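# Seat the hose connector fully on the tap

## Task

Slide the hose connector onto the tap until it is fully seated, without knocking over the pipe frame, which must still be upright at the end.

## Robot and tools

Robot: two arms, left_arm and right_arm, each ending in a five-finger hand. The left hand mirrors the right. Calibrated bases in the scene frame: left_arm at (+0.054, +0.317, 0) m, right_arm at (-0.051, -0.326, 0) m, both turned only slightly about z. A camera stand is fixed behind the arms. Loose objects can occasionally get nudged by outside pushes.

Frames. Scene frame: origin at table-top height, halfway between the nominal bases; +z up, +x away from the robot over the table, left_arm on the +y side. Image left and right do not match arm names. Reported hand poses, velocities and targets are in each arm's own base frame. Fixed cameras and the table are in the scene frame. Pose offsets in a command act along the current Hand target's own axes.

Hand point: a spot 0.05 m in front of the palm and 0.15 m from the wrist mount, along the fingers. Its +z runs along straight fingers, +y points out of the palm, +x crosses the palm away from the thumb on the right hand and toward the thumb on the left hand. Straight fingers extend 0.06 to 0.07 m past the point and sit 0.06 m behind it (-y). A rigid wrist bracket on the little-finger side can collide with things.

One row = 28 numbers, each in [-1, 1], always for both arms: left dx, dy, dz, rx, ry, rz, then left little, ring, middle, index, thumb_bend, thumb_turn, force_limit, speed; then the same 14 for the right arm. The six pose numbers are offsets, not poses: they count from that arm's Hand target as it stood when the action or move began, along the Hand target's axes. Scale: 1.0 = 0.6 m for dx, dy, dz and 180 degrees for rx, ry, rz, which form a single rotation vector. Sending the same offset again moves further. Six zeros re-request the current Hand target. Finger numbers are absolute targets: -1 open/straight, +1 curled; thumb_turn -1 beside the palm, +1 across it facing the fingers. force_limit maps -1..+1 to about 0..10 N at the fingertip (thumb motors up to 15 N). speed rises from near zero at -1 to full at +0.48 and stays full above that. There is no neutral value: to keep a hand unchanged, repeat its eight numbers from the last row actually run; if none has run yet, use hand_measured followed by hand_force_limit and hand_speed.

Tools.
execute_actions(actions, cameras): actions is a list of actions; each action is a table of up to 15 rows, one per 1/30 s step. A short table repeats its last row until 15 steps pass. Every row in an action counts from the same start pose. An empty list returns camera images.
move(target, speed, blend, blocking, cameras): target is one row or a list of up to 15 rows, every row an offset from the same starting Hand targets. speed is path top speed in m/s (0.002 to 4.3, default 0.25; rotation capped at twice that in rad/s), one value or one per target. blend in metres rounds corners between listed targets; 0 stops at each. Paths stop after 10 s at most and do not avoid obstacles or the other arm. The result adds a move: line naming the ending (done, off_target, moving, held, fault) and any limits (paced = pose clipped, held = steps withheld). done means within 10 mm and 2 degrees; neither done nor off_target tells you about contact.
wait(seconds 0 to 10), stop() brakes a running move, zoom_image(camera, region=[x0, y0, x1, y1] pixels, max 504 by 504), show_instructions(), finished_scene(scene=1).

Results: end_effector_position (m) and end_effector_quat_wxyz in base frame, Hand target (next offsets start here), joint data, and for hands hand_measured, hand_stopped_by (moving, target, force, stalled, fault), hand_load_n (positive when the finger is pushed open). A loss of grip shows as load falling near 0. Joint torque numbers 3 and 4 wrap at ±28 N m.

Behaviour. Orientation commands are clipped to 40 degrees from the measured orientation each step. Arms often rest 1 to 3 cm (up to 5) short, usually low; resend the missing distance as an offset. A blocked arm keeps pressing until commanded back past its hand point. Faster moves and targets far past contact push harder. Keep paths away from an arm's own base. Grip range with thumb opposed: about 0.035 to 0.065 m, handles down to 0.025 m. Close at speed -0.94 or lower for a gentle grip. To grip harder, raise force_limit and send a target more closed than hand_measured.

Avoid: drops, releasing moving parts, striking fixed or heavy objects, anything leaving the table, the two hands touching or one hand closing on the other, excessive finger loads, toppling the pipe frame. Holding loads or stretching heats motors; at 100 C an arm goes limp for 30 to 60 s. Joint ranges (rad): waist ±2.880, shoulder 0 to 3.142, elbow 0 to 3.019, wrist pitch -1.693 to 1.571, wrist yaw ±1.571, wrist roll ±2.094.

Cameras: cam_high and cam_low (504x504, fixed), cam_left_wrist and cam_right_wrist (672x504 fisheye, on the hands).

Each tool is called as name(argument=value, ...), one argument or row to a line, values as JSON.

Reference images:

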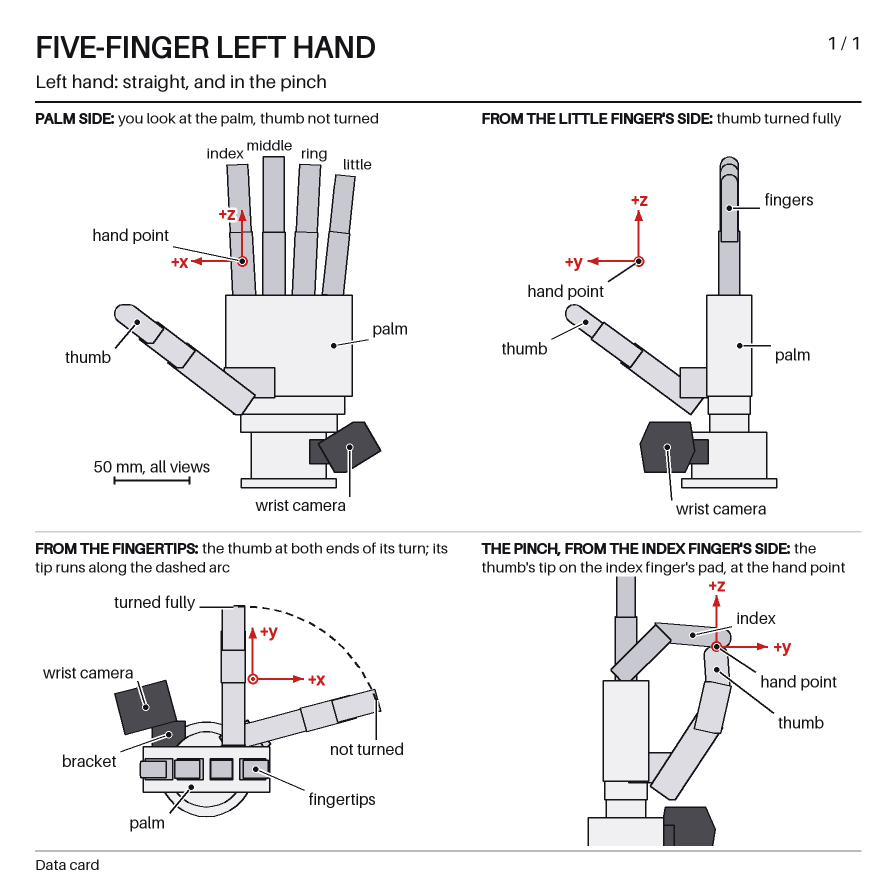

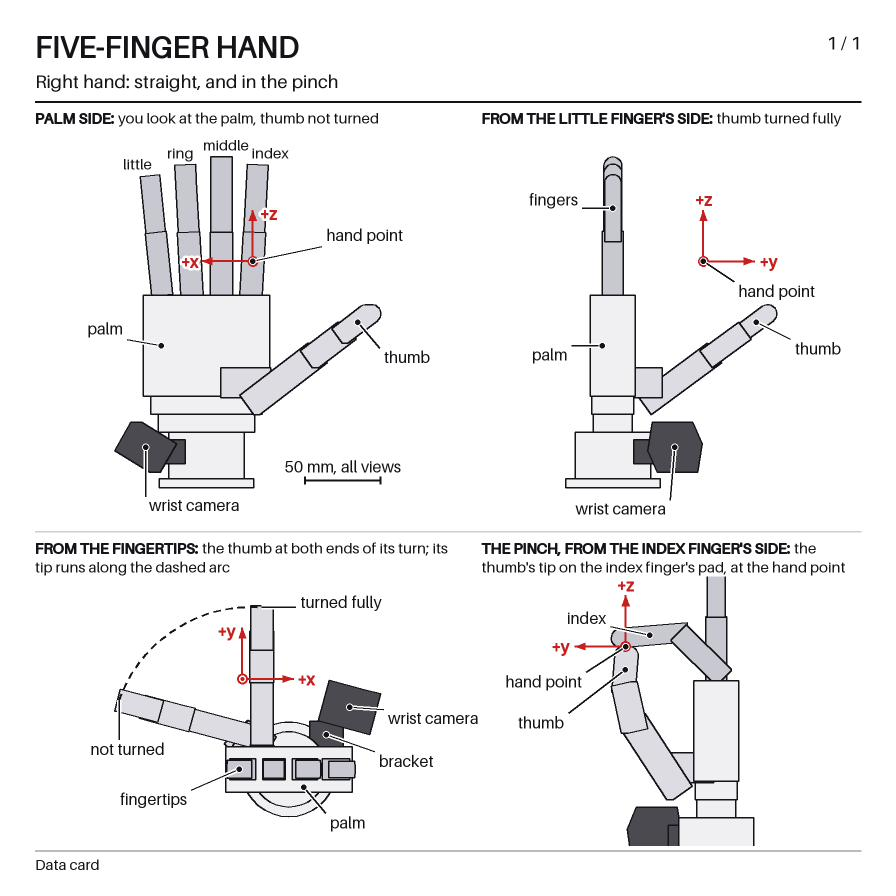

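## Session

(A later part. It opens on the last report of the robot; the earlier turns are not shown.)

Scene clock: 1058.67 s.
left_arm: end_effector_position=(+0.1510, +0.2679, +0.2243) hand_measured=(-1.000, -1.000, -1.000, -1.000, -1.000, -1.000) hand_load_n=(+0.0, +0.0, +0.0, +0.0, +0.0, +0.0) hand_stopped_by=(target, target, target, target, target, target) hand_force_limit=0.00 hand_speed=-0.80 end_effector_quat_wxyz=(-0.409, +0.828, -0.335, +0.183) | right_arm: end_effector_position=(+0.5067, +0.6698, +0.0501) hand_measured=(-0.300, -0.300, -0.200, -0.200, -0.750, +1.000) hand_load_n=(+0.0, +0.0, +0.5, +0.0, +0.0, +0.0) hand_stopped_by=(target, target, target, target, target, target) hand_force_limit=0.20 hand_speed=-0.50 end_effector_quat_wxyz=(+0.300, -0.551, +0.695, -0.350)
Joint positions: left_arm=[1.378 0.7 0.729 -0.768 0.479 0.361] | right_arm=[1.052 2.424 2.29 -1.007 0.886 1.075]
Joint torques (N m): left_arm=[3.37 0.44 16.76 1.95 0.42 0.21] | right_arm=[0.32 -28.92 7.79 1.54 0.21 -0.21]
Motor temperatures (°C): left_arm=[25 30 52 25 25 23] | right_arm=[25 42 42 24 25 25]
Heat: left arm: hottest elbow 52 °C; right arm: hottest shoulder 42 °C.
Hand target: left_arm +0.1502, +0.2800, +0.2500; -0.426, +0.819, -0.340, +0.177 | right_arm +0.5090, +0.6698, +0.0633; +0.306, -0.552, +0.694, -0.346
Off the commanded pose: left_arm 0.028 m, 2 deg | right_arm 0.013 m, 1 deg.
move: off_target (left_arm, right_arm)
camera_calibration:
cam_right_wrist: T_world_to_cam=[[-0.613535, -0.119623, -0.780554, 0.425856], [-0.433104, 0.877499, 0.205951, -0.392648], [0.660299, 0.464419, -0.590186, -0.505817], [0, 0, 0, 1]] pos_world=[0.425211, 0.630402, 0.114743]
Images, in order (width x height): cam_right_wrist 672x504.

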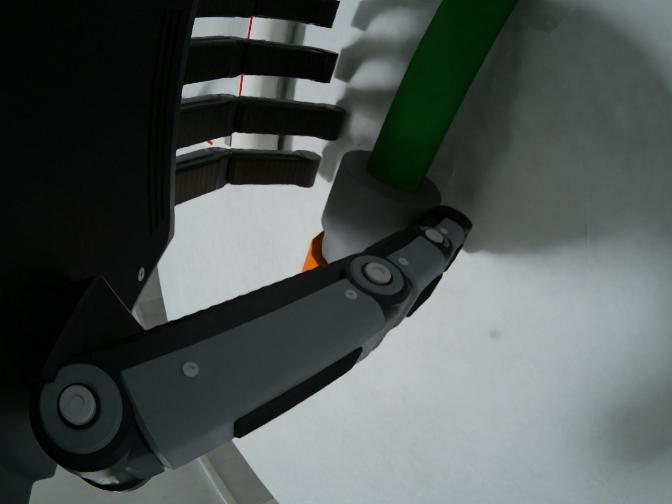

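move(
  target=[0,0,0,0,0,0,-1,-1,-1,-1,-1,-1,0,-0.8,-0.0157,0.0133,0.0053,0,0,0,-0.3,-0.3,-0.2,-0.2,-0.75,1,0.2,-0.5],
  speed=0.08,
  cameras=["cam_right_wrist"],
)

Scene clock: 1075.60 s.
left_arm: end_effector_position=(+0.1510, +0.2679, +0.2243) hand_measured=(-1.000, -1.000, -1.000, -1.000, -1.000, -1.000) hand_load_n=(+0.0, +0.0, +0.0, +0.0, +0.0, -0.5) hand_stopped_by=(target, target, target, target, target, target) hand_force_limit=0.00 hand_speed=-0.80 end_effector_quat_wxyz=(-0.409, +0.828, -0.335, +0.183) | right_arm: end_effector_position=(+0.5067, +0.6698, +0.0501) hand_measured=(-0.300, -0.300, -0.200, -0.200, -0.750, +1.000) hand_load_n=(-0.5, +0.0, +1.0, +0.0, +0.5, +0.0) hand_stopped_by=(target, target, target, target, target, target) hand_force_limit=0.20 hand_speed=-0.50 end_effector_quat_wxyz=(+0.300, -0.551, +0.695, -0.350)
Joint positions: left_arm=[1.378 0.7 0.729 -0.768 0.479 0.361] | right_arm=[1.052 2.424 2.29 -1.007 0.886 1.075]
Joint torques (N m): left_arm=[3.25 0.44 16.77 1.96 0.43 0.21] | right_arm=[0.67 -25.7 11.89 0.96 0.29 -0.14]
Motor temperatures (°C): left_arm=[25 30 53 25 25 23] | right_arm=[25 47 42 23 25 25]
Heat: left arm: hottest elbow 53 °C; right arm: hottest shoulder 47 °C.
Hand target: left_arm +0.1502, +0.2800, +0.2500; -0.426, +0.819, -0.340, +0.177 | right_arm +0.5090, +0.6798, +0.0553; +0.306, -0.552, +0.694, -0.346
Off the commanded pose: left_arm 0.028 m, 2 deg | right_arm 0.011 m, 1 deg.
move: off_target (left_arm, right_arm)
camera_calibration:
cam_right_wrist: T_world_to_cam=[[-0.613535, -0.119623, -0.780554, 0.425856], [-0.433104, 0.877499, 0.205951, -0.392648], [0.660299, 0.464419, -0.590186, -0.505817], [0, 0, 0, 1]] pos_world=[0.425211, 0.630402, 0.114743]
Images, in order (width x height): cam_right_wrist 672x504.

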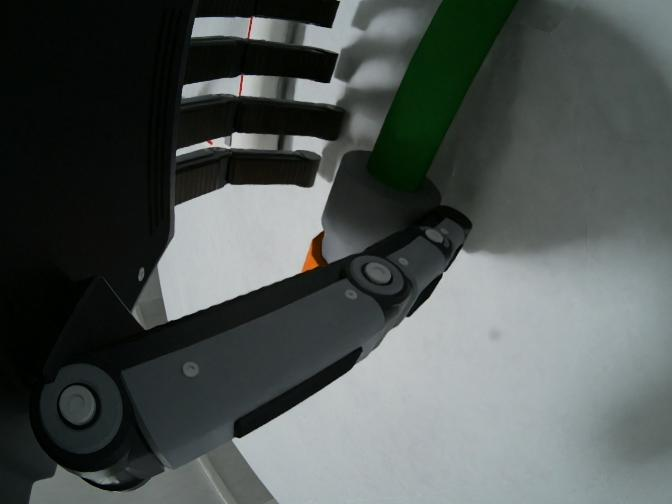

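move(
  target=[0,0,0,0,0,0,-1,-1,-1,-1,-1,-1,0,-0.8,-0.0094,0.0064,0.0022,0,0,0,-0.3,-0.3,-0.2,-0.2,-0.75,1,0.2,-0.5],
  speed=0.08,
  cameras=["cam_right_wrist"],
)

Scene clock: 1083.17 s.
left_arm: end_effector_position=(+0.1510, +0.2679, +0.2243) hand_measured=(-1.000, -1.000, -1.000, -1.000, -1.000, -1.000) hand_load_n=(+0.0, +0.0, +0.0, +0.0, +0.0, -0.5) hand_stopped_by=(target, target, target, target, target, target) hand_force_limit=0.00 hand_speed=-0.80 end_effector_quat_wxyz=(-0.409, +0.828, -0.335, +0.183) | right_arm: end_effector_position=(+0.5087, +0.6725, +0.0503) hand_measured=(-0.300, -0.300, -0.200, -0.200, -0.750, +1.000) hand_load_n=(+0.0, +0.0, -0.5, +0.0, +0.5, +0.0) hand_stopped_by=(target, target, target, target, target, target) hand_force_limit=0.20 hand_speed=-0.50 end_effector_quat_wxyz=(+0.300, -0.552, +0.695, -0.351)
Joint positions: left_arm=[1.378 0.7 0.729 -0.768 0.479 0.361] | right_arm=[1.052 2.44 2.321 -1.023 0.888 1.075]
Joint torques (N m): left_arm=[3.31 0.44 16.77 1.94 0.42 0.21] | right_arm=[1.08 -24.82 12.27 1.06 0.28 -0.09]
Heat: left arm: hottest elbow 53 °C; right arm: hottest shoulder 47 °C.
Hand target: left_arm +0.1502, +0.2800, +0.2500; -0.426, +0.819, -0.340, +0.177 | right_arm +0.5091, +0.6857, +0.0517; +0.306, -0.552, +0.694, -0.346
Off the commanded pose: left_arm 0.028 m, 2 deg | right_arm 0.013 m, 1 deg.
move: off_target (left_arm, right_arm)
camera_calibration:
cam_right_wrist: T_world_to_cam=[[-0.613063, -0.121193, -0.780683, 0.428333], [-0.432751, 0.878246, 0.203497, -0.394746], [0.66097, 0.462598, -0.590866, -0.507352], [0, 0, 0, 1]] pos_world=[0.427112, 0.633295, 0.114945]
Images, in order (width x height): cam_right_wrist 672x504.

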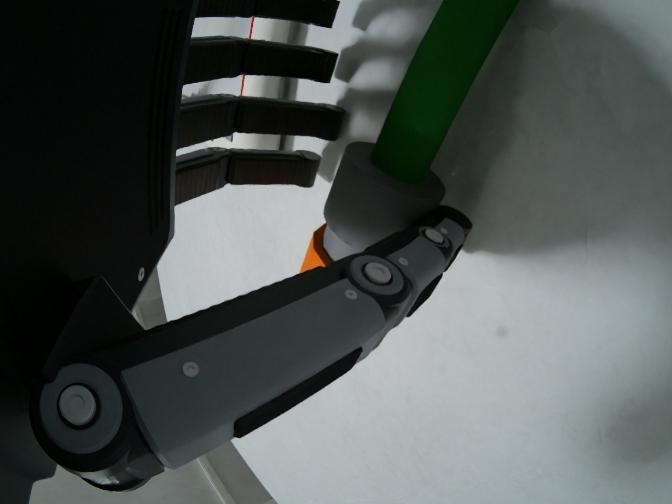

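move(
  target=[0,0,0,0,0,0,-1,-1,-1,-1,-1,-1,0,-0.8,-0.0125,0.0102,0.0038,0,0,0,-0.3,-0.3,-0.2,-0.2,-0.75,1,0.2,-0.5],
  speed=0.08,
  cameras=["cam_right_wrist"],
)

Scene clock: 1093.10 s.
left_arm: end_effector_position=(+0.1510, +0.2679, +0.2243) hand_measured=(-1.000, -1.000, -1.000, -1.000, -1.000, -1.000) hand_load_n=(+0.0, +0.0, +0.0, +0.0, +0.0, +0.0) hand_stopped_by=(target, target, target, target, target, target) hand_force_limit=0.00 hand_speed=-0.80 end_effector_quat_wxyz=(-0.409, +0.828, -0.335, +0.183) | right_arm: end_effector_position=(+0.5129, +0.6785, +0.0503) hand_measured=(-0.300, -0.300, -0.200, -0.200, -0.750, +1.000) hand_load_n=(+0.0, +0.0, -1.0, +0.0, +0.5, +0.0) hand_stopped_by=(target, target, target, target, target, target) hand_force_limit=0.20 hand_speed=-0.50 end_effector_quat_wxyz=(+0.301, -0.550, +0.695, -0.352)
Joint positions: left_arm=[1.378 0.7 0.729 -0.768 0.479 0.361] | right_arm=[1.052 2.471 2.378 -1.047 0.892 1.075]
Joint torques (N m): left_arm=[3.31 0.44 16.77 1.95 0.43 0.21] | right_arm=[1.32 -25.11 12.21 1.14 0.21 -0.02]
Heat: left arm: hottest elbow 53 °C; right arm: hottest shoulder 45 °C.
Hand target: left_arm +0.1502, +0.2800, +0.2500; -0.426, +0.819, -0.340, +0.177 | right_arm +0.5094, +0.6935, +0.0458; +0.306, -0.551, +0.694, -0.346
Off the commanded pose: left_arm 0.028 m, 2 deg | right_arm 0.016 m, 1 deg.
move: off_target (left_arm, right_arm)
camera_calibration:
cam_right_wrist: T_world_to_cam=[[-0.609801, -0.120063, -0.783408, 0.429289], [-0.432131, 0.878974, 0.20166, -0.398894], [0.664384, 0.461507, -0.587882, -0.514036], [0, 0, 0, 1]] pos_world=[0.430923, 0.63939, 0.114557]
Images, in order (width x height): cam_right_wrist 672x504.

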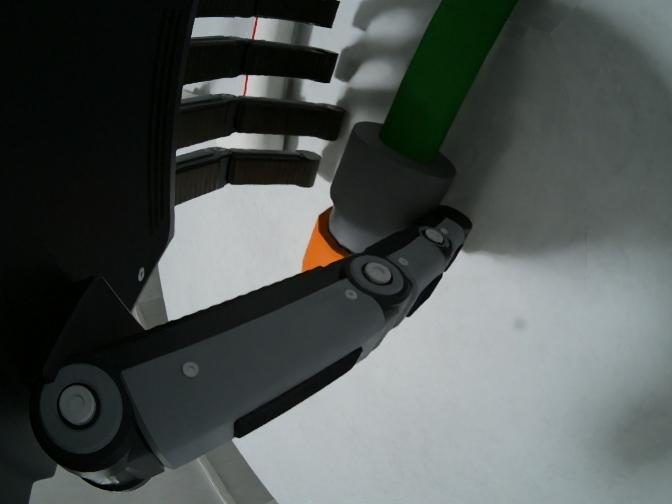

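move(
  target=[0,0,0,0,0,0,-1,-1,-1,-1,-1,-1,0,-0.8,0.0007,0.0137,0.0095,0,0,0,-0.3,-0.3,-0.2,-0.2,-0.75,1,0.2,-0.5],
  speed=0.08,
  cameras=["cam_right_wrist"],
)

Scene clock: 1115.10 s.
left_arm: end_effector_position=(+0.1510, +0.2679, +0.2243) hand_measured=(-1.000, -1.000, -1.000, -1.000, -1.000, -1.000) hand_load_n=(+0.0, +0.0, +0.0, +0.0, +0.0, -0.5) hand_stopped_by=(target, target, target, target, target, target) hand_force_limit=0.00 hand_speed=-0.80 end_effector_quat_wxyz=(-0.409, +0.828, -0.335, +0.183) | right_arm: end_effector_position=(+0.5128, +0.6784, +0.0498) hand_measured=(-0.300, -0.300, -0.200, -0.200, -0.750, +1.000) hand_load_n=(+0.0, +0.0, -1.0, +0.0, +0.0, +0.0) hand_stopped_by=(target, target, target, target, target, target) hand_force_limit=0.20 hand_speed=-0.50 end_effector_quat_wxyz=(+0.301, -0.550, +0.694, -0.353)
Joint positions: left_arm=[1.378 0.7 0.729 -0.768 0.479 0.361] | right_arm=[1.053 2.472 2.378 -1.047 0.893 1.075]
Joint torques (N m): left_arm=[3.37 0.5 16.77 1.94 0.42 0.21] | right_arm=[1.2 -24.53 11.02 1.66 0.15 -0.01]
Heat: left arm: hottest elbow 53 °C; right arm: hottest shoulder 46 °C.
Hand target: left_arm +0.1502, +0.2800, +0.2500; -0.426, +0.819, -0.340, +0.177 | right_arm +0.5093, +0.6935, +0.0357; +0.306, -0.551, +0.694, -0.346
Off the commanded pose: left_arm 0.028 m, 2 deg | right_arm 0.021 m, 1 deg.
move: off_target (left_arm, right_arm)
camera_calibration:
cam_right_wrist: T_world_to_cam=[[-0.609179, -0.120889, -0.783765, 0.429152], [-0.432024, 0.879371, 0.200154, -0.399049], [0.665024, 0.460534, -0.587922, -0.513957], [0, 0, 0, 1]] pos_world=[0.430825, 0.639486, 0.114059]
Images, in order (width x height): cam_right_wrist 672x504.

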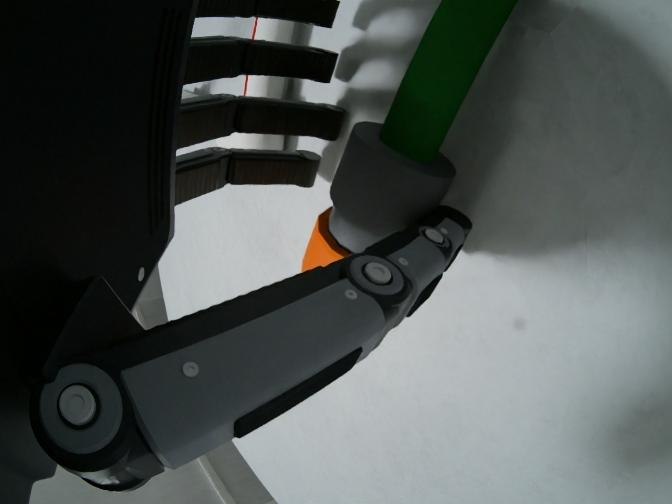

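move(
  target=[0,0,0,0,0,0,-1,-1,-1,-1,-1,-1,0,-0.8,0,-0.004,-0.003,0,0,0,-0.3,-0.3,-0.2,-0.2,-0.9,1,0.2,-0.5],
  speed=0.08,
  cameras=["cam_right_wrist"],
)

Scene clock: 1139.30 s.
left_arm: end_effector_position=(+0.1510, +0.2679, +0.2243) hand_measured=(-1.000, -1.000, -1.000, -1.000, -1.000, -1.000) hand_load_n=(+0.0, +0.0, +0.0, +0.0, +0.0, -0.5) hand_stopped_by=(target, target, target, target, target, target) hand_force_limit=0.00 hand_speed=-0.80 end_effector_quat_wxyz=(-0.409, +0.828, -0.335, +0.183) | right_arm: end_effector_position=(+0.5126, +0.6786, +0.0498) hand_measured=(-0.300, -0.300, -0.200, -0.200, -0.900, +1.000) hand_load_n=(+0.0, +0.0, -1.0, +0.0, +0.0, +0.0) hand_stopped_by=(target, target, target, target, target, target) hand_force_limit=0.20 hand_speed=-0.50 end_effector_quat_wxyz=(+0.301, -0.550, +0.694, -0.353)
Joint positions: left_arm=[1.378 0.7 0.729 -0.768 0.479 0.361] | right_arm=[1.053 2.472 2.378 -1.047 0.893 1.075]
Joint torques (N m): left_arm=[3.37 0.44 16.76 1.95 0.43 0.21] | right_arm=[1.32 -24.59 11.34 1.46 0.15 0]
Heat: left arm: hottest elbow 53 °C; right arm: hottest elbow 46 °C.
Hand target: left_arm +0.1502, +0.2800, +0.2500; -0.426, +0.819, -0.340, +0.177 | right_arm +0.5089, +0.6936, +0.0387; +0.306, -0.552, +0.694, -0.346
Off the commanded pose: left_arm 0.028 m, 2 deg | right_arm 0.019 m, 1 deg.
move: off_target (left_arm, right_arm)
camera_calibration:
cam_right_wrist: T_world_to_cam=[[-0.609129, -0.12117, -0.78376, 0.429139], [-0.432361, 0.879218, 0.200098, -0.399018], [0.664851, 0.460752, -0.587946, -0.513866], [0, 0, 0, 1]] pos_world=[0.430525, 0.639587, 0.114059]
Images, in order (width x height): cam_right_wrist 672x504.

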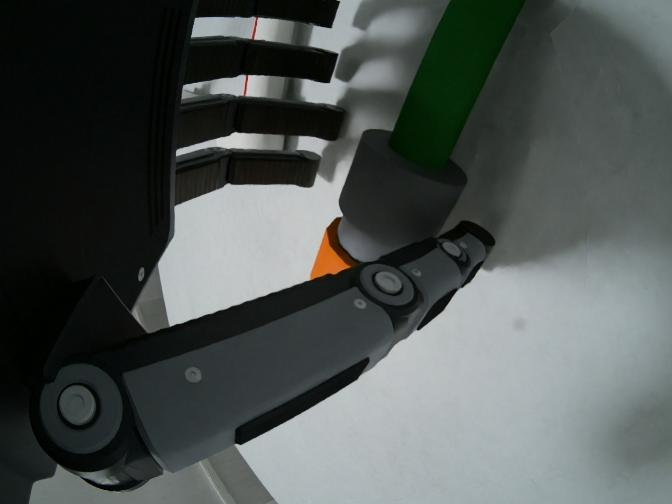

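wait(
  seconds=0.1,
  cameras=["cam_high", "cam_low", "cam_left_wrist"],
)

zoom_image(
  camera="cam_high",
  region=[300, 80, 420, 220],
)

zoom_image(
  camera="cam_low",
  region=[240, 160, 360, 300],
)

Scene clock: 1156.97 s.
left_arm: end_effector_position=(+0.1510, +0.2679, +0.2243) hand_measured=(-1.000, -1.000, -1.000, -1.000, -1.000, -1.000) hand_load_n=(-0.5, +0.0, +0.0, +0.0, +0.0, +0.0) hand_stopped_by=(target, target, target, target, target, target) hand_force_limit=0.00 hand_speed=-0.80 end_effector_quat_wxyz=(-0.409, +0.828, -0.335, +0.183) | right_arm: end_effector_position=(+0.5126, +0.6786, +0.0498) hand_measured=(-0.300, -0.300, -0.200, -0.200, -0.900, +1.000) hand_load_n=(+0.0, +0.0, -1.0, +0.0, +0.0, +0.0) hand_stopped_by=(target, target, target, target, target, target) hand_force_limit=0.20 hand_speed=-0.50 end_effector_quat_wxyz=(+0.301, -0.550, +0.694, -0.353)
Joint positions: left_arm=[1.378 0.7 0.729 -0.768 0.479 0.361] | right_arm=[1.053 2.472 2.378 -1.047 0.893 1.075]
Joint torques (N m): left_arm=[3.37 0.38 16.76 1.95 0.42 0.21] | right_arm=[1.2 -24.53 11.37 1.47 0.14 0]
Motor temperatures (°C): left_arm=[25 30 54 25 25 23] | right_arm=[25 44 47 23 25 25]
Heat: left arm: hottest elbow 54 °C; right arm: hottest elbow 47 °C.
Hand target: left_arm +0.1502, +0.2800, +0.2500; -0.426, +0.819, -0.340, +0.177 | right_arm +0.5089, +0.6936, +0.0387; +0.306, -0.552, +0.694, -0.346
Off the commanded pose: left_arm 0.028 m, 2 deg | right_arm 0.019 m, 1 deg.
wait: 0.10 s; at rest from the start
camera_calibration:
cam_left_wrist: T_world_to_cam=[[0.560325, 0.28992, 0.775875, -0.336067], [0.319509, -0.939895, 0.120464, 0.194216], [0.764166, 0.1804, -0.619279, 0.0902482], [0, 0, 0, 1]] pos_world=[0.0572884, 0.263695, 0.293239]
Images, in order (width x height): cam_high 504x504, cam_low 504x504, cam_left_wrist 672x504.

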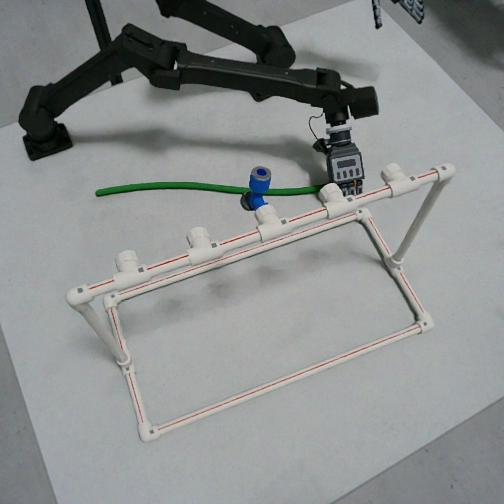

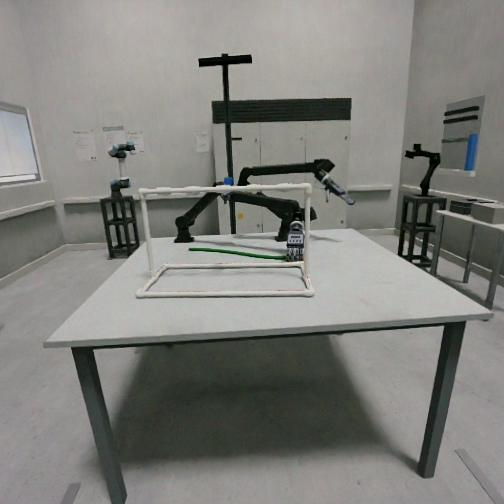

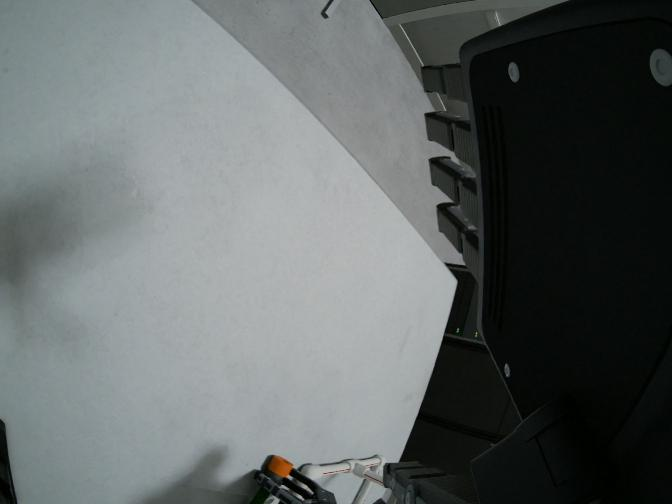

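Scaled by 3.600.

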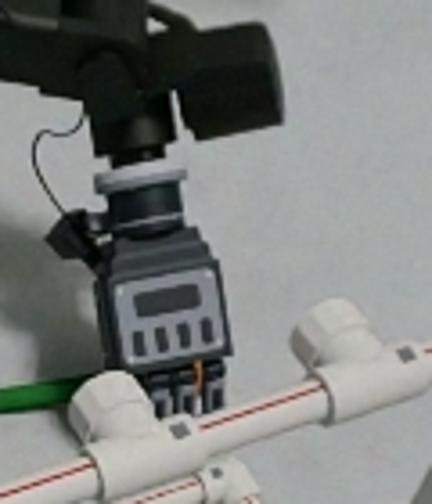

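Scaled by 3.600.

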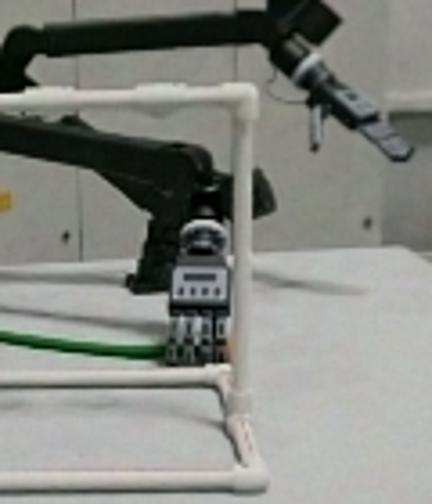

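move(
  target=[
    [0,0,0,0,0,0,-1,-1,-1,-1,-1,-1,0,-0.8,0.0113,-0.038,-0.048,0,0,0,-0.3,-0.3,-0.2,-0.2,-0.9,1,0.2,-0.5],
    [0,0,0,0,0,0,-1,-1,-1,-1,-1,-1,0,-0.8,0.0158,-0.0217,-0.0315,0,0,0,-0.3,-0.3,-0.2,-0.2,-0.9,1,0.2,-0.5],
  ],
  speed=0.08,
  cameras=["cam_right_wrist"],
)

Scene clock: 1200.87 s.
left_arm: end_effector_position=(+0.1510, +0.2679, +0.2243) hand_measured=(-1.000, -1.000, -1.000, -1.000, -1.000, -1.000) hand_load_n=(+0.0, +0.0, +0.0, +0.0, +0.0, +0.0) hand_stopped_by=(target, target, target, target, target, target) hand_force_limit=0.00 hand_speed=-0.80 end_effector_quat_wxyz=(-0.409, +0.828, -0.335, +0.183) | right_arm: end_effector_position=(+0.5074, +0.6761, +0.0498) hand_measured=(-0.300, -0.300, -0.200, -0.200, -0.900, +1.000) hand_load_n=(+0.0, +0.0, +1.0, +0.0, +0.0, +0.0) hand_stopped_by=(target, target, target, target, target, target) hand_force_limit=0.20 hand_speed=-0.50 end_effector_quat_wxyz=(+0.295, -0.552, +0.695, -0.355)
Joint positions: left_arm=[1.378 0.7 0.729 -0.768 0.479 0.361] | right_arm=[1.057 2.466 2.372 -1.067 0.895 1.087]
Joint torques (N m): left_arm=[3.37 0.44 16.76 1.96 0.43 0.21] | right_arm=[1.44 -28.98 7.49 1.65 0.2 -0.02]
Heat: left arm: hottest elbow 54 °C; right arm: hottest elbow 47 °C.
Hand target: left_arm +0.1502, +0.2800, +0.2500; -0.426, +0.819, -0.340, +0.177 | right_arm +0.4990, +0.6851, +0.0598; +0.306, -0.552, +0.694, -0.346
Off the commanded pose: left_arm 0.028 m, 2 deg | right_arm 0.016 m, 2 deg.
move: off_target (left_arm, right_arm)
camera_calibration:
cam_right_wrist: T_world_to_cam=[[-0.615303, -0.126861, -0.778016, 0.432372], [-0.428088, 0.882524, 0.194657, -0.403163], [0.661923, 0.452833, -0.597327, -0.501959], [0, 0, 0, 1]] pos_world=[0.425708, 0.637956, 0.115037]
Images, in order (width x height): cam_right_wrist 672x504.

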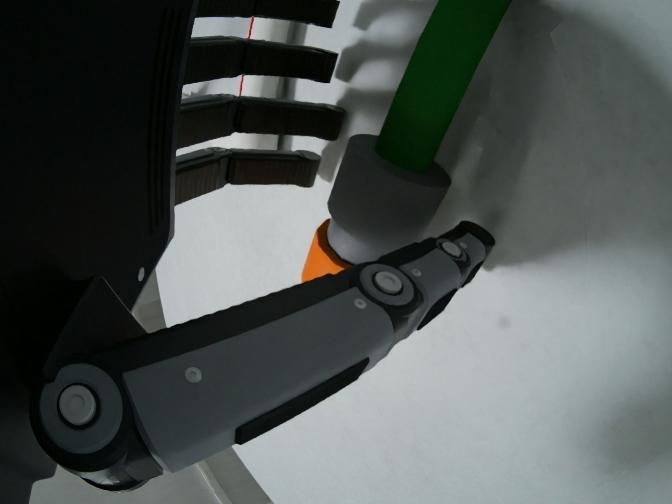

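move(
  target=[0,0,0,0,0,0,-1,-1,-1,-1,-1,-1,0,-0.8,0.0007,0.0164,0.0114,0,0,0,-0.3,-0.3,-0.2,-0.2,-0.9,1,0.2,-0.5],
  speed=0.08,
  cameras=["cam_right_wrist"],
)

Scene clock: 1212.87 s.
left_arm: end_effector_position=(+0.1510, +0.2679, +0.2243) hand_measured=(-1.000, -1.000, -1.000, -1.000, -1.000, -1.000) hand_load_n=(+0.0, +0.0, +0.0, +0.0, +0.0, +0.0) hand_stopped_by=(target, target, target, target, target, target) hand_force_limit=0.00 hand_speed=-0.80 end_effector_quat_wxyz=(-0.409, +0.828, -0.335, +0.183) | right_arm: end_effector_position=(+0.5075, +0.6760, +0.0493) hand_measured=(-0.300, -0.300, -0.200, -0.200, -0.900, +1.000) hand_load_n=(+0.0, +0.0, -1.0, +0.0, +0.0, +0.0) hand_stopped_by=(target, target, target, target, target, target) hand_force_limit=0.20 hand_speed=-0.50 end_effector_quat_wxyz=(+0.299, -0.550, +0.695, -0.354)
Joint positions: left_arm=[1.378 0.7 0.729 -0.768 0.479 0.361] | right_arm=[1.057 2.459 2.353 -1.048 0.897 1.087]
Joint torques (N m): left_arm=[3.37 0.44 16.76 1.95 0.42 0.21] | right_arm=[1.44 -27.4 7.28 2.03 0.11 -0.01]
Heat: left arm: hottest elbow 54 °C; right arm: hottest shoulder 46 °C.
Hand target: left_arm +0.1502, +0.2800, +0.2500; -0.426, +0.819, -0.340, +0.177 | right_arm +0.4989, +0.6852, +0.0478; +0.306, -0.552, +0.694, -0.346
Off the commanded pose: left_arm 0.028 m, 2 deg | right_arm 0.013 m, 1 deg.
move: off_target (left_arm, right_arm)
camera_calibration:
cam_right_wrist: T_world_to_cam=[[-0.610553, -0.121634, -0.782579, 0.426316], [-0.428694, 0.881613, 0.197432, -0.402171], [0.665918, 0.45603, -0.590416, -0.506884], [0, 0, 0, 1]] pos_world=[0.425423, 0.637568, 0.113755]
Images, in order (width x height): cam_right_wrist 672x504.

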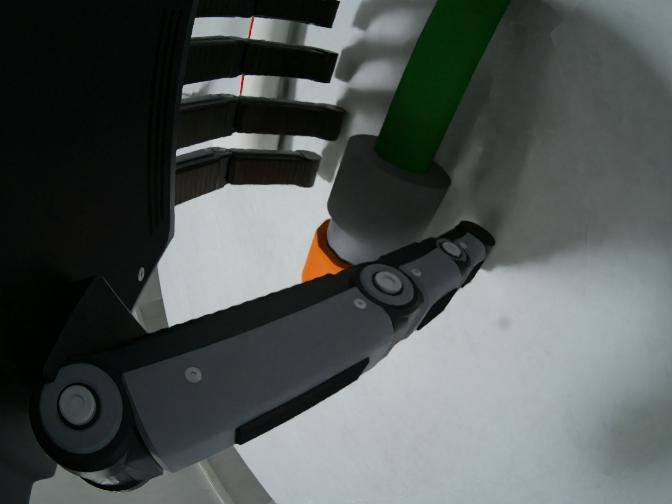

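move(
  target=[0,0,0,0,0,0,-1,-1,-1,-1,-1,-1,0,-0.8,-0.0007,-0.0164,-0.0114,0,0,0,-0.1,-0.1,0.0,0.0,-0.9,1,0.2,-0.7],
  speed=0.08,
  cameras=["cam_right_wrist"],
)

Scene clock: 1235.53 s.
left_arm: end_effector_position=(+0.1510, +0.2679, +0.2243) hand_measured=(-1.000, -1.000, -1.000, -1.000, -1.000, -1.000) hand_load_n=(+0.0, +0.0, +0.0, +0.0, +0.0, +0.0) hand_stopped_by=(target, target, target, target, target, target) hand_force_limit=0.00 hand_speed=-0.80 end_effector_quat_wxyz=(-0.409, +0.828, -0.335, +0.183) | right_arm: end_effector_position=(+0.5070, +0.6776, +0.0490) hand_measured=(-0.100, -0.100, +0.000, +0.000, -0.900, +1.000) hand_load_n=(+0.0, +0.5, +0.5, +0.0, +0.0, +0.0) hand_stopped_by=(target, target, target, target, target, target) hand_force_limit=0.20 hand_speed=-0.70 end_effector_quat_wxyz=(+0.300, -0.550, +0.696, -0.351)
Joint positions: left_arm=[1.378 0.7 0.729 -0.768 0.479 0.361] | right_arm=[1.058 2.459 2.352 -1.043 0.892 1.087]
Joint torques (N m): left_arm=[3.37 0.44 16.76 1.96 0.42 0.21] | right_arm=[1.38 -28.45 8.7 0.95 0.29 -0.03]
Motor temperatures (°C): left_arm=[25 29 55 25 25 23] | right_arm=[24 44 43 23 25 25]
Heat: left arm: hottest elbow 55 °C; right arm: hottest shoulder 44 °C.
Hand target: left_arm +0.1502, +0.2800, +0.2500; -0.426, +0.819, -0.340, +0.177 | right_arm +0.4991, +0.6849, +0.0596; +0.306, -0.552, +0.694, -0.346
Off the commanded pose: left_arm 0.028 m, 2 deg | right_arm 0.015 m, 1 deg.
move: off_target (left_arm, right_arm)
camera_calibration:
cam_right_wrist: T_world_to_cam=[[-0.612065, -0.11876, -0.781839, 0.424737], [-0.430494, 0.879368, 0.203439, -0.401624], [0.663364, 0.461095, -0.589355, -0.509595], [0, 0, 0, 1]] pos_world=[0.425117, 0.638588, 0.11345]
Images, in order (width x height): cam_right_wrist 672x504.

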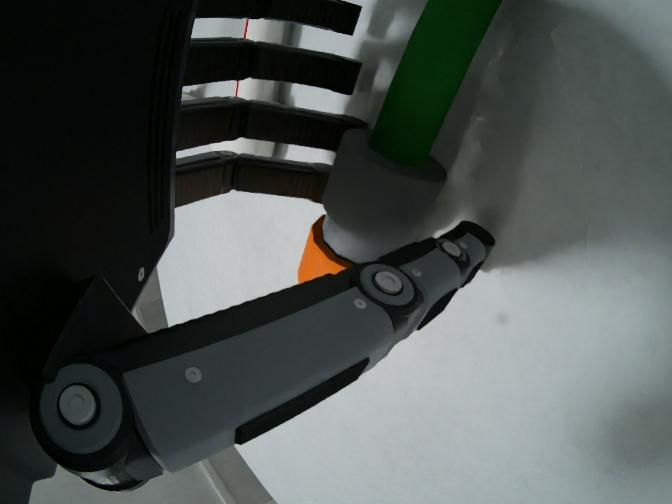

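move(
  target=[0,0,0,0,0,0,-1,-1,-1,-1,-1,-1,0,-0.8,0.0006,0.0123,0.0086,0,0,0,-0.1,-0.1,0.0,0.0,-0.9,1,0.2,-0.7],
  speed=0.08,
  cameras=["cam_right_wrist"],
)

Scene clock: 1241.90 s.
left_arm: end_effector_position=(+0.1510, +0.2679, +0.2243) hand_measured=(-1.000, -1.000, -1.000, -1.000, -1.000, -1.000) hand_load_n=(+0.0, +0.0, +0.0, +0.0, +0.0, +0.0) hand_stopped_by=(target, target, target, target, target, target) hand_force_limit=0.00 hand_speed=-0.80 end_effector_quat_wxyz=(-0.409, +0.828, -0.335, +0.183) | right_arm: end_effector_position=(+0.5068, +0.6773, +0.0484) hand_measured=(-0.100, -0.100, +0.000, +0.000, -0.900, +1.000) hand_load_n=(+0.0, +0.0, +0.0, +0.5, +0.0, +0.0) hand_stopped_by=(target, target, target, target, target, target) hand_force_limit=0.20 hand_speed=-0.70 end_effector_quat_wxyz=(+0.300, -0.550, +0.696, -0.351)
Joint positions: left_arm=[1.378 0.7 0.729 -0.768 0.479 0.361] | right_arm=[1.058 2.459 2.351 -1.043 0.892 1.087]
Joint torques (N m): left_arm=[3.31 0.44 16.77 1.95 0.42 0.21] | right_arm=[1.32 -27.99 7.6 1.61 0.29 -0.02]
Motor temperatures (°C): left_arm=[25 29 55 25 25 23] | right_arm=[24 44 43 23 25 25]
Heat: left arm: hottest elbow 55 °C; right arm: hottest shoulder 44 °C.
Hand target: left_arm +0.1502, +0.2800, +0.2500; -0.426, +0.819, -0.340, +0.177 | right_arm +0.4991, +0.6849, +0.0505; +0.306, -0.552, +0.694, -0.346
Off the commanded pose: left_arm 0.028 m, 2 deg | right_arm 0.011 m, 1 deg.
move: off_target (left_arm, right_arm)
camera_calibration:
cam_right_wrist: T_world_to_cam=[[-0.612526, -0.119529, -0.781361, 0.424892], [-0.430383, 0.879561, 0.202835, -0.40149], [0.66301, 0.460527, -0.590198, -0.509122], [0, 0, 0, 1]] pos_world=[0.425016, 0.638386, 0.112948]
Images, in order (width x height): cam_right_wrist 672x504.

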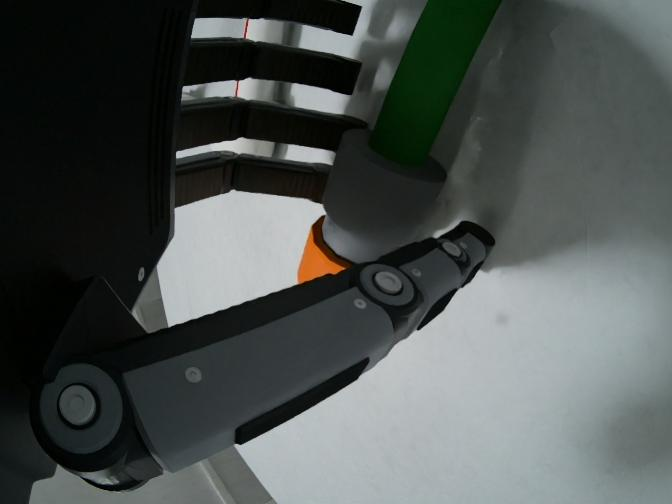

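zoom_image(
  camera="cam_right_wrist",
  region=[180, 60, 480, 290],
)

Scaled by 1.680 from the camera's 672x504 image, which has a finer 960x720 frame.

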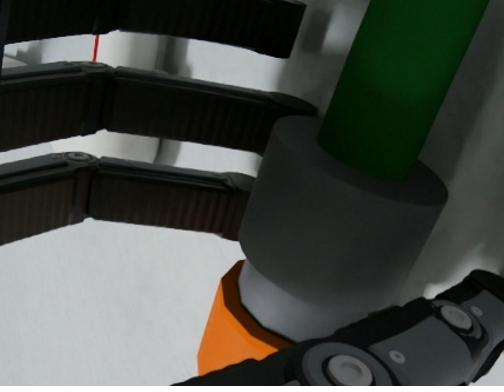

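move(
  target=[
    [0,0,0,0,0,0,-1,-1,-1,-1,-1,-1,0,-0.8,-0.0016,-0.03,-0.021,0,0,0,-0.1,-0.1,0.0,0.0,-0.9,1,0.2,-0.7],
    [0,0,0,0,0,0,-1,-1,-1,-1,-1,-1,0,-0.8,-0.0004,-0.0068,-0.0048,0,0,0,-0.1,-0.1,0.0,0.0,-0.9,1,0.2,-0.7],
  ],
  speed=0.1,
  cameras=["cam_right_wrist"],
)

Scene clock: 1286.03 s.
left_arm: end_effector_position=(+0.1510, +0.2679, +0.2243) hand_measured=(-1.000, -1.000, -1.000, -1.000, -1.000, -1.000) hand_load_n=(+0.0, +0.0, +0.0, +0.0, +0.0, -0.5) hand_stopped_by=(target, target, target, target, target, target) hand_force_limit=0.00 hand_speed=-0.80 end_effector_quat_wxyz=(-0.409, +0.828, -0.335, +0.183) | right_arm: end_effector_position=(+0.5052, +0.6751, +0.0478) hand_measured=(-0.100, -0.100, +0.000, +0.000, -0.900, +1.000) hand_load_n=(+0.0, +0.0, +0.0, +0.0, +0.0, +0.0) hand_stopped_by=(target, target, target, target, target, target) hand_force_limit=0.20 hand_speed=-0.70 end_effector_quat_wxyz=(+0.295, -0.553, +0.695, -0.353)
Joint positions: left_arm=[1.378 0.7 0.729 -0.768 0.479 0.361] | right_arm=[1.058 2.458 2.351 -1.056 0.892 1.087]
Joint torques (N m): left_arm=[3.37 0.38 16.76 1.96 0.42 0.2] | right_arm=[1.26 -28.1 8.29 1.61 0.29 -0.02]
Motor temperatures (°C): left_arm=[25 29 55 25 25 23] | right_arm=[24 44 43 23 25 25]
Heat: left arm: hottest elbow 55 °C; right arm: hottest shoulder 44 °C.
Hand target: left_arm +0.1502, +0.2800, +0.2500; -0.426, +0.819, -0.340, +0.177 | right_arm +0.4990, +0.6850, +0.0557; +0.306, -0.552, +0.694, -0.346
Off the commanded pose: left_arm 0.028 m, 2 deg | right_arm 0.014 m, 2 deg.
move: off_target (left_arm, right_arm)
camera_calibration:
cam_right_wrist: T_world_to_cam=[[-0.616823, -0.127503, -0.776706, 0.430547], [-0.429582, 0.881397, 0.196464, -0.40143], [0.659537, 0.454843, -0.598439, -0.501379], [0, 0, 0, 1]] pos_world=[0.423802, 0.636764, 0.113231]
Images, in order (width x height): cam_right_wrist 672x504.

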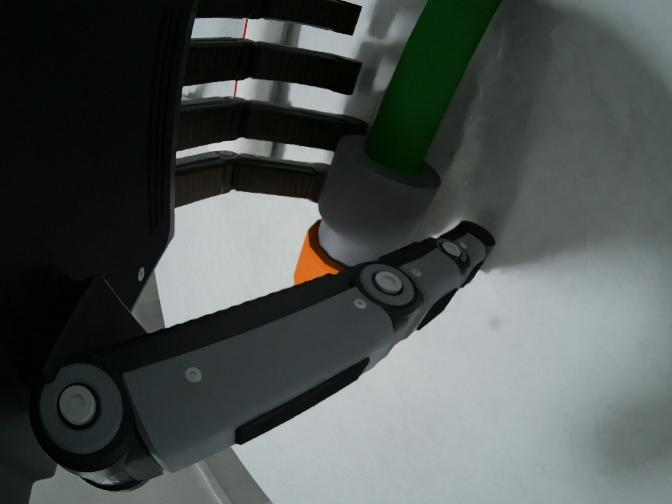

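move(
  target=[
    [0,0,0,0,0,0,-1,-1,-1,-1,-1,-1,0,-0.8,-0.0016,-0.03,-0.021,0,0,0,-0.1,-0.1,0.0,0.0,-0.9,1,0.2,-0.7],
    [0,0,0,0,0,0,-1,-1,-1,-1,-1,-1,0,-0.8,0.0006,0.0109,0.0076,0,0,0,-0.1,-0.1,0.0,0.0,-0.9,1,0.2,-0.7],
  ],
  speed=0.1,
  cameras=["cam_right_wrist"],
)

Scene clock: 1297.10 s.
left_arm: end_effector_position=(+0.1510, +0.2679, +0.2243) hand_measured=(-1.000, -1.000, -1.000, -1.000, -1.000, -1.000) hand_load_n=(+0.0, +0.0, +0.0, +0.0, +0.0, +0.0) hand_stopped_by=(target, target, target, target, target, target) hand_force_limit=0.00 hand_speed=-0.80 end_effector_quat_wxyz=(-0.409, +0.828, -0.335, +0.183) | right_arm: end_effector_position=(+0.5053, +0.6753, +0.0478) hand_measured=(-0.100, -0.100, +0.000, +0.000, -0.900, +1.000) hand_load_n=(-0.5, +0.0, -2.5, +0.0, +0.0, +0.0) hand_stopped_by=(target, target, target, target, target, target) hand_force_limit=0.20 hand_speed=-0.70 end_effector_quat_wxyz=(+0.296, -0.552, +0.694, -0.354)
Joint positions: left_arm=[1.378 0.7 0.729 -0.768 0.479 0.361] | right_arm=[1.059 2.457 2.348 -1.051 0.894 1.087]
Joint torques (N m): left_arm=[3.37 0.44 16.76 1.95 0.42 0.21] | right_arm=[1.32 -27.52 7.5 2.07 0.21 -0.01]
Motor temperatures (°C): left_arm=[25 29 55 25 25 23] | right_arm=[24 45 43 23 25 25]
Heat: left arm: hottest elbow 55 °C; right arm: hottest shoulder 45 °C.
Hand target: left_arm +0.1502, +0.2800, +0.2500; -0.426, +0.819, -0.340, +0.177 | right_arm +0.4990, +0.6850, +0.0478; +0.306, -0.552, +0.694, -0.346
Off the commanded pose: left_arm 0.028 m, 2 deg | right_arm 0.012 m, 1 deg.
move: off_target (left_arm, right_arm)
camera_calibration:
cam_right_wrist: T_world_to_cam=[[-0.614796, -0.126445, -0.778484, 0.428944], [-0.429824, 0.881316, 0.1963, -0.401329], [0.661269, 0.455296, -0.596178, -0.502816], [0, 0, 0, 1]] pos_world=[0.423709, 0.636865, 0.112938]
Images, in order (width x height): cam_right_wrist 672x504.

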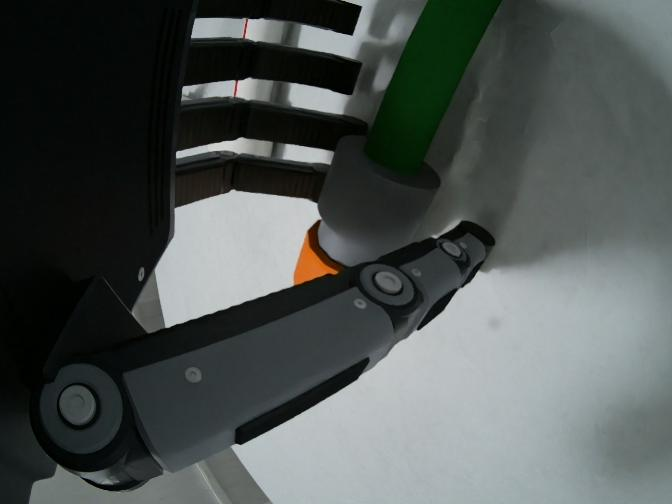

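move(
  target=[0,0,0,0,0,0,-1,-1,-1,-1,-1,-1,0,-0.8,0,-0.004,-0.003,0,0,0,-0.1,-0.1,0.7,0.7,0.3,1,0.1,-0.93],
  speed=0.1,
  cameras=["cam_right_wrist"],
)

Scene clock: 1311.70 s.
left_arm: end_effector_position=(+0.1510, +0.2679, +0.2243) hand_measured=(-1.000, -1.000, -1.000, -1.000, -1.000, -1.000) hand_load_n=(+0.0, +0.0, +0.0, +0.0, +0.0, +0.0) hand_stopped_by=(target, target, target, target, target, target) hand_force_limit=0.00 hand_speed=-0.80 end_effector_quat_wxyz=(-0.409, +0.828, -0.335, +0.183) | right_arm: end_effector_position=(+0.5049, +0.6760, +0.0458) hand_measured=(-0.100, -0.100, +0.220, +0.260, -0.778, +1.000) hand_load_n=(+0.0, +0.0, +6.0, +5.0, +9.5, +0.5) hand_stopped_by=(target, target, force, force, force, target) hand_force_limit=0.10 hand_speed=-0.93 end_effector_quat_wxyz=(+0.297, -0.553, +0.695, -0.352)
Joint positions: left_arm=[1.378 0.7 0.729 -0.768 0.479 0.361] | right_arm=[1.059 2.457 2.343 -1.045 0.89 1.087]
Joint torques (N m): left_arm=[3.37 0.38 16.76 1.96 0.43 0.21] | right_arm=[1.14 -27.58 8.1 1.69 0.35 -0.03]
Motor temperatures (°C): left_arm=[25 29 56 25 25 23] | right_arm=[24 48 42 23 25 25]
Heat: left arm: hottest elbow 56 °C; right arm: hottest shoulder 48 °C.
Hand target: left_arm +0.1502, +0.2800, +0.2500; -0.426, +0.819, -0.340, +0.177 | right_arm +0.4989, +0.6848, +0.0507; +0.306, -0.552, +0.694, -0.346
Off the commanded pose: left_arm 0.028 m, 2 deg | right_arm 0.012 m, 1 deg.
move: off_target (left_arm, right_arm)
camera_calibration:
cam_right_wrist: T_world_to_cam=[[-0.616245, -0.124729, -0.777615, 0.426798], [-0.430745, 0.879986, 0.200208, -0.400515], [0.659318, 0.458331, -0.596014, -0.505084], [0, 0, 0, 1]] pos_world=[0.423504, 0.637178, 0.111033]
Images, in order (width x height): cam_right_wrist 672x504.

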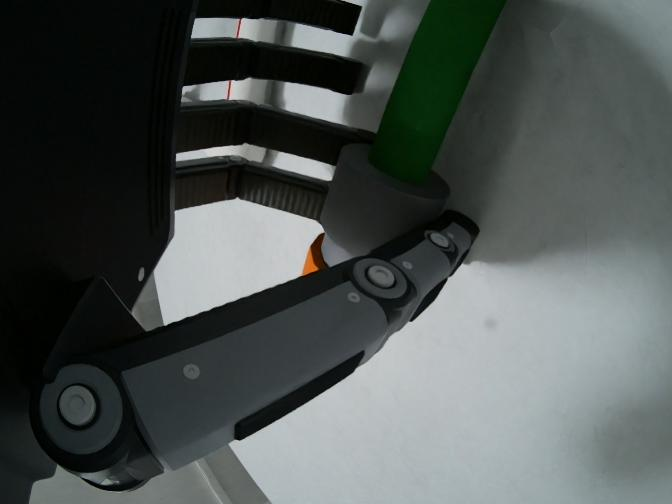

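move(
  target=[0,0,0,0,0,0,-1,-1,-1,-1,-1,-1,0,-0.8,0.0082,-0.1175,-0.1817,0,0,0,-0.1,-0.1,0.7,0.7,0.3,1,0.1,-0.93],
  speed=0.12,
  cameras=["cam_right_wrist", "cam_high"],
)

Scene clock: 1323.87 s.
left_arm: end_effector_position=(+0.1510, +0.2679, +0.2243) hand_measured=(-1.000, -1.000, -1.000, -1.000, -1.000, -1.000) hand_load_n=(+0.0, +0.0, +0.0, +0.0, +0.0, +0.0) hand_stopped_by=(target, target, target, target, target, target) hand_force_limit=0.00 hand_speed=-0.80 end_effector_quat_wxyz=(-0.409, +0.828, -0.335, +0.183) | right_arm: end_effector_position=(+0.4491, +0.6677, +0.1198) hand_measured=(-0.100, -0.100, +0.220, +0.262, -0.778, +1.000) hand_load_n=(+0.0, +0.0, +7.5, +0.0, +6.0, +0.5) hand_stopped_by=(target, target, force, force, force, target) hand_force_limit=0.10 hand_speed=-0.93 end_effector_quat_wxyz=(+0.268, -0.572, +0.685, -0.363)
Joint positions: left_arm=[1.378 0.7 0.729 -0.768 0.479 0.361] | right_arm=[1.118 2.379 2.412 -1.322 0.907 1.159]
Joint torques (N m): left_arm=[3.31 0.44 16.76 1.96 0.43 0.21] | right_arm=[1.38 -29.1 13.2 0.75 0.57 0.08]
Motor temperatures (°C): left_arm=[25 29 56 25 25 23] | right_arm=[24 49 42 23 25 25]
Heat: left arm: hottest elbow 56 °C; right arm: hottest shoulder 49 °C.
Hand target: left_arm +0.1502, +0.2800, +0.2500; -0.426, +0.819, -0.340, +0.177 | right_arm +0.4490, +0.6849, +0.1705; +0.306, -0.552, +0.694, -0.346
Off the commanded pose: left_arm 0.028 m, 2 deg | right_arm 0.054 m, 5 deg.
move: off_target (left_arm, right_arm)
camera_calibration:
cam_right_wrist: T_world_to_cam=[[-0.64068, -0.181967, -0.745934, 0.494233], [-0.434679, 0.886792, 0.157016, -0.429692], [0.632916, 0.424838, -0.647247, -0.380069], [0, 0, 0, 1]] pos_world=[0.370419, 0.632449, 0.190134]
Images, in order (width x height): cam_high 504x504, cam_right_wrist 672x504.

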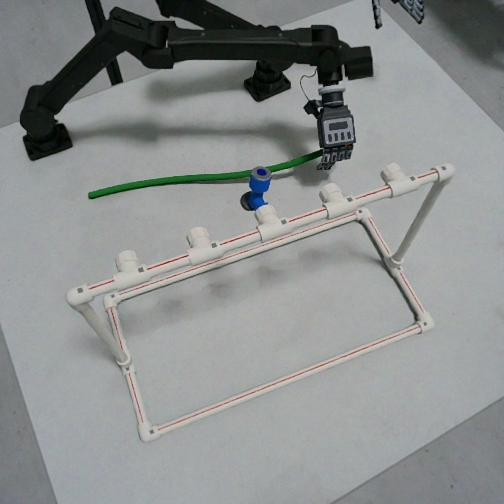

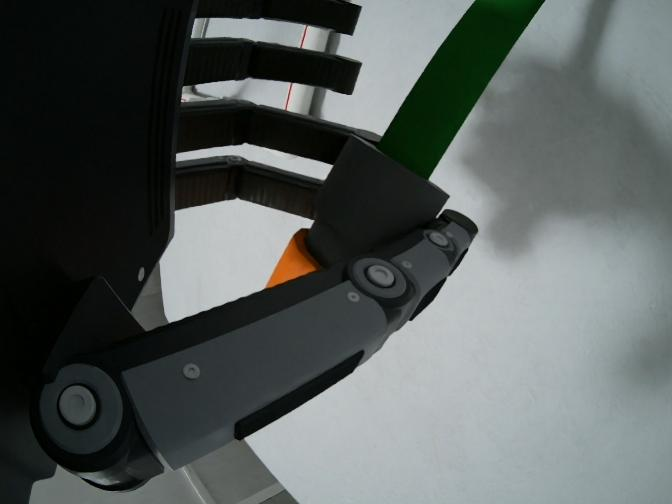

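zoom_image(
  camera="cam_right_wrist",
  region=[180, 60, 500, 310],
)

zoom_image(
  camera="cam_high",
  region=[280, 60, 400, 190],
)

Scaled by 1.575 from the camera's 672x504 image, which has a finer 960x720 frame.

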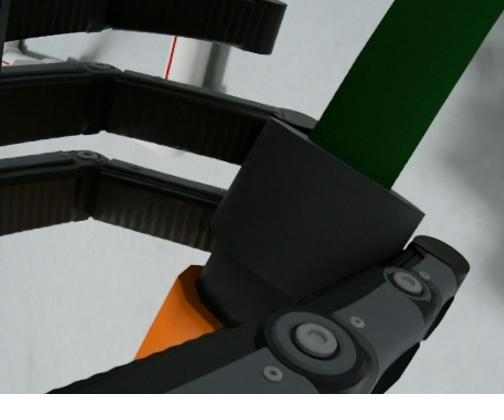

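Scaled by 3.877.

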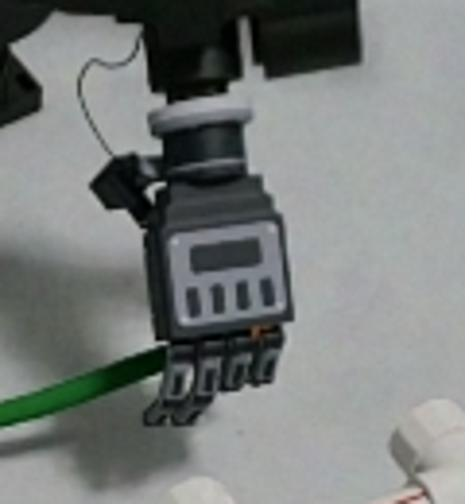

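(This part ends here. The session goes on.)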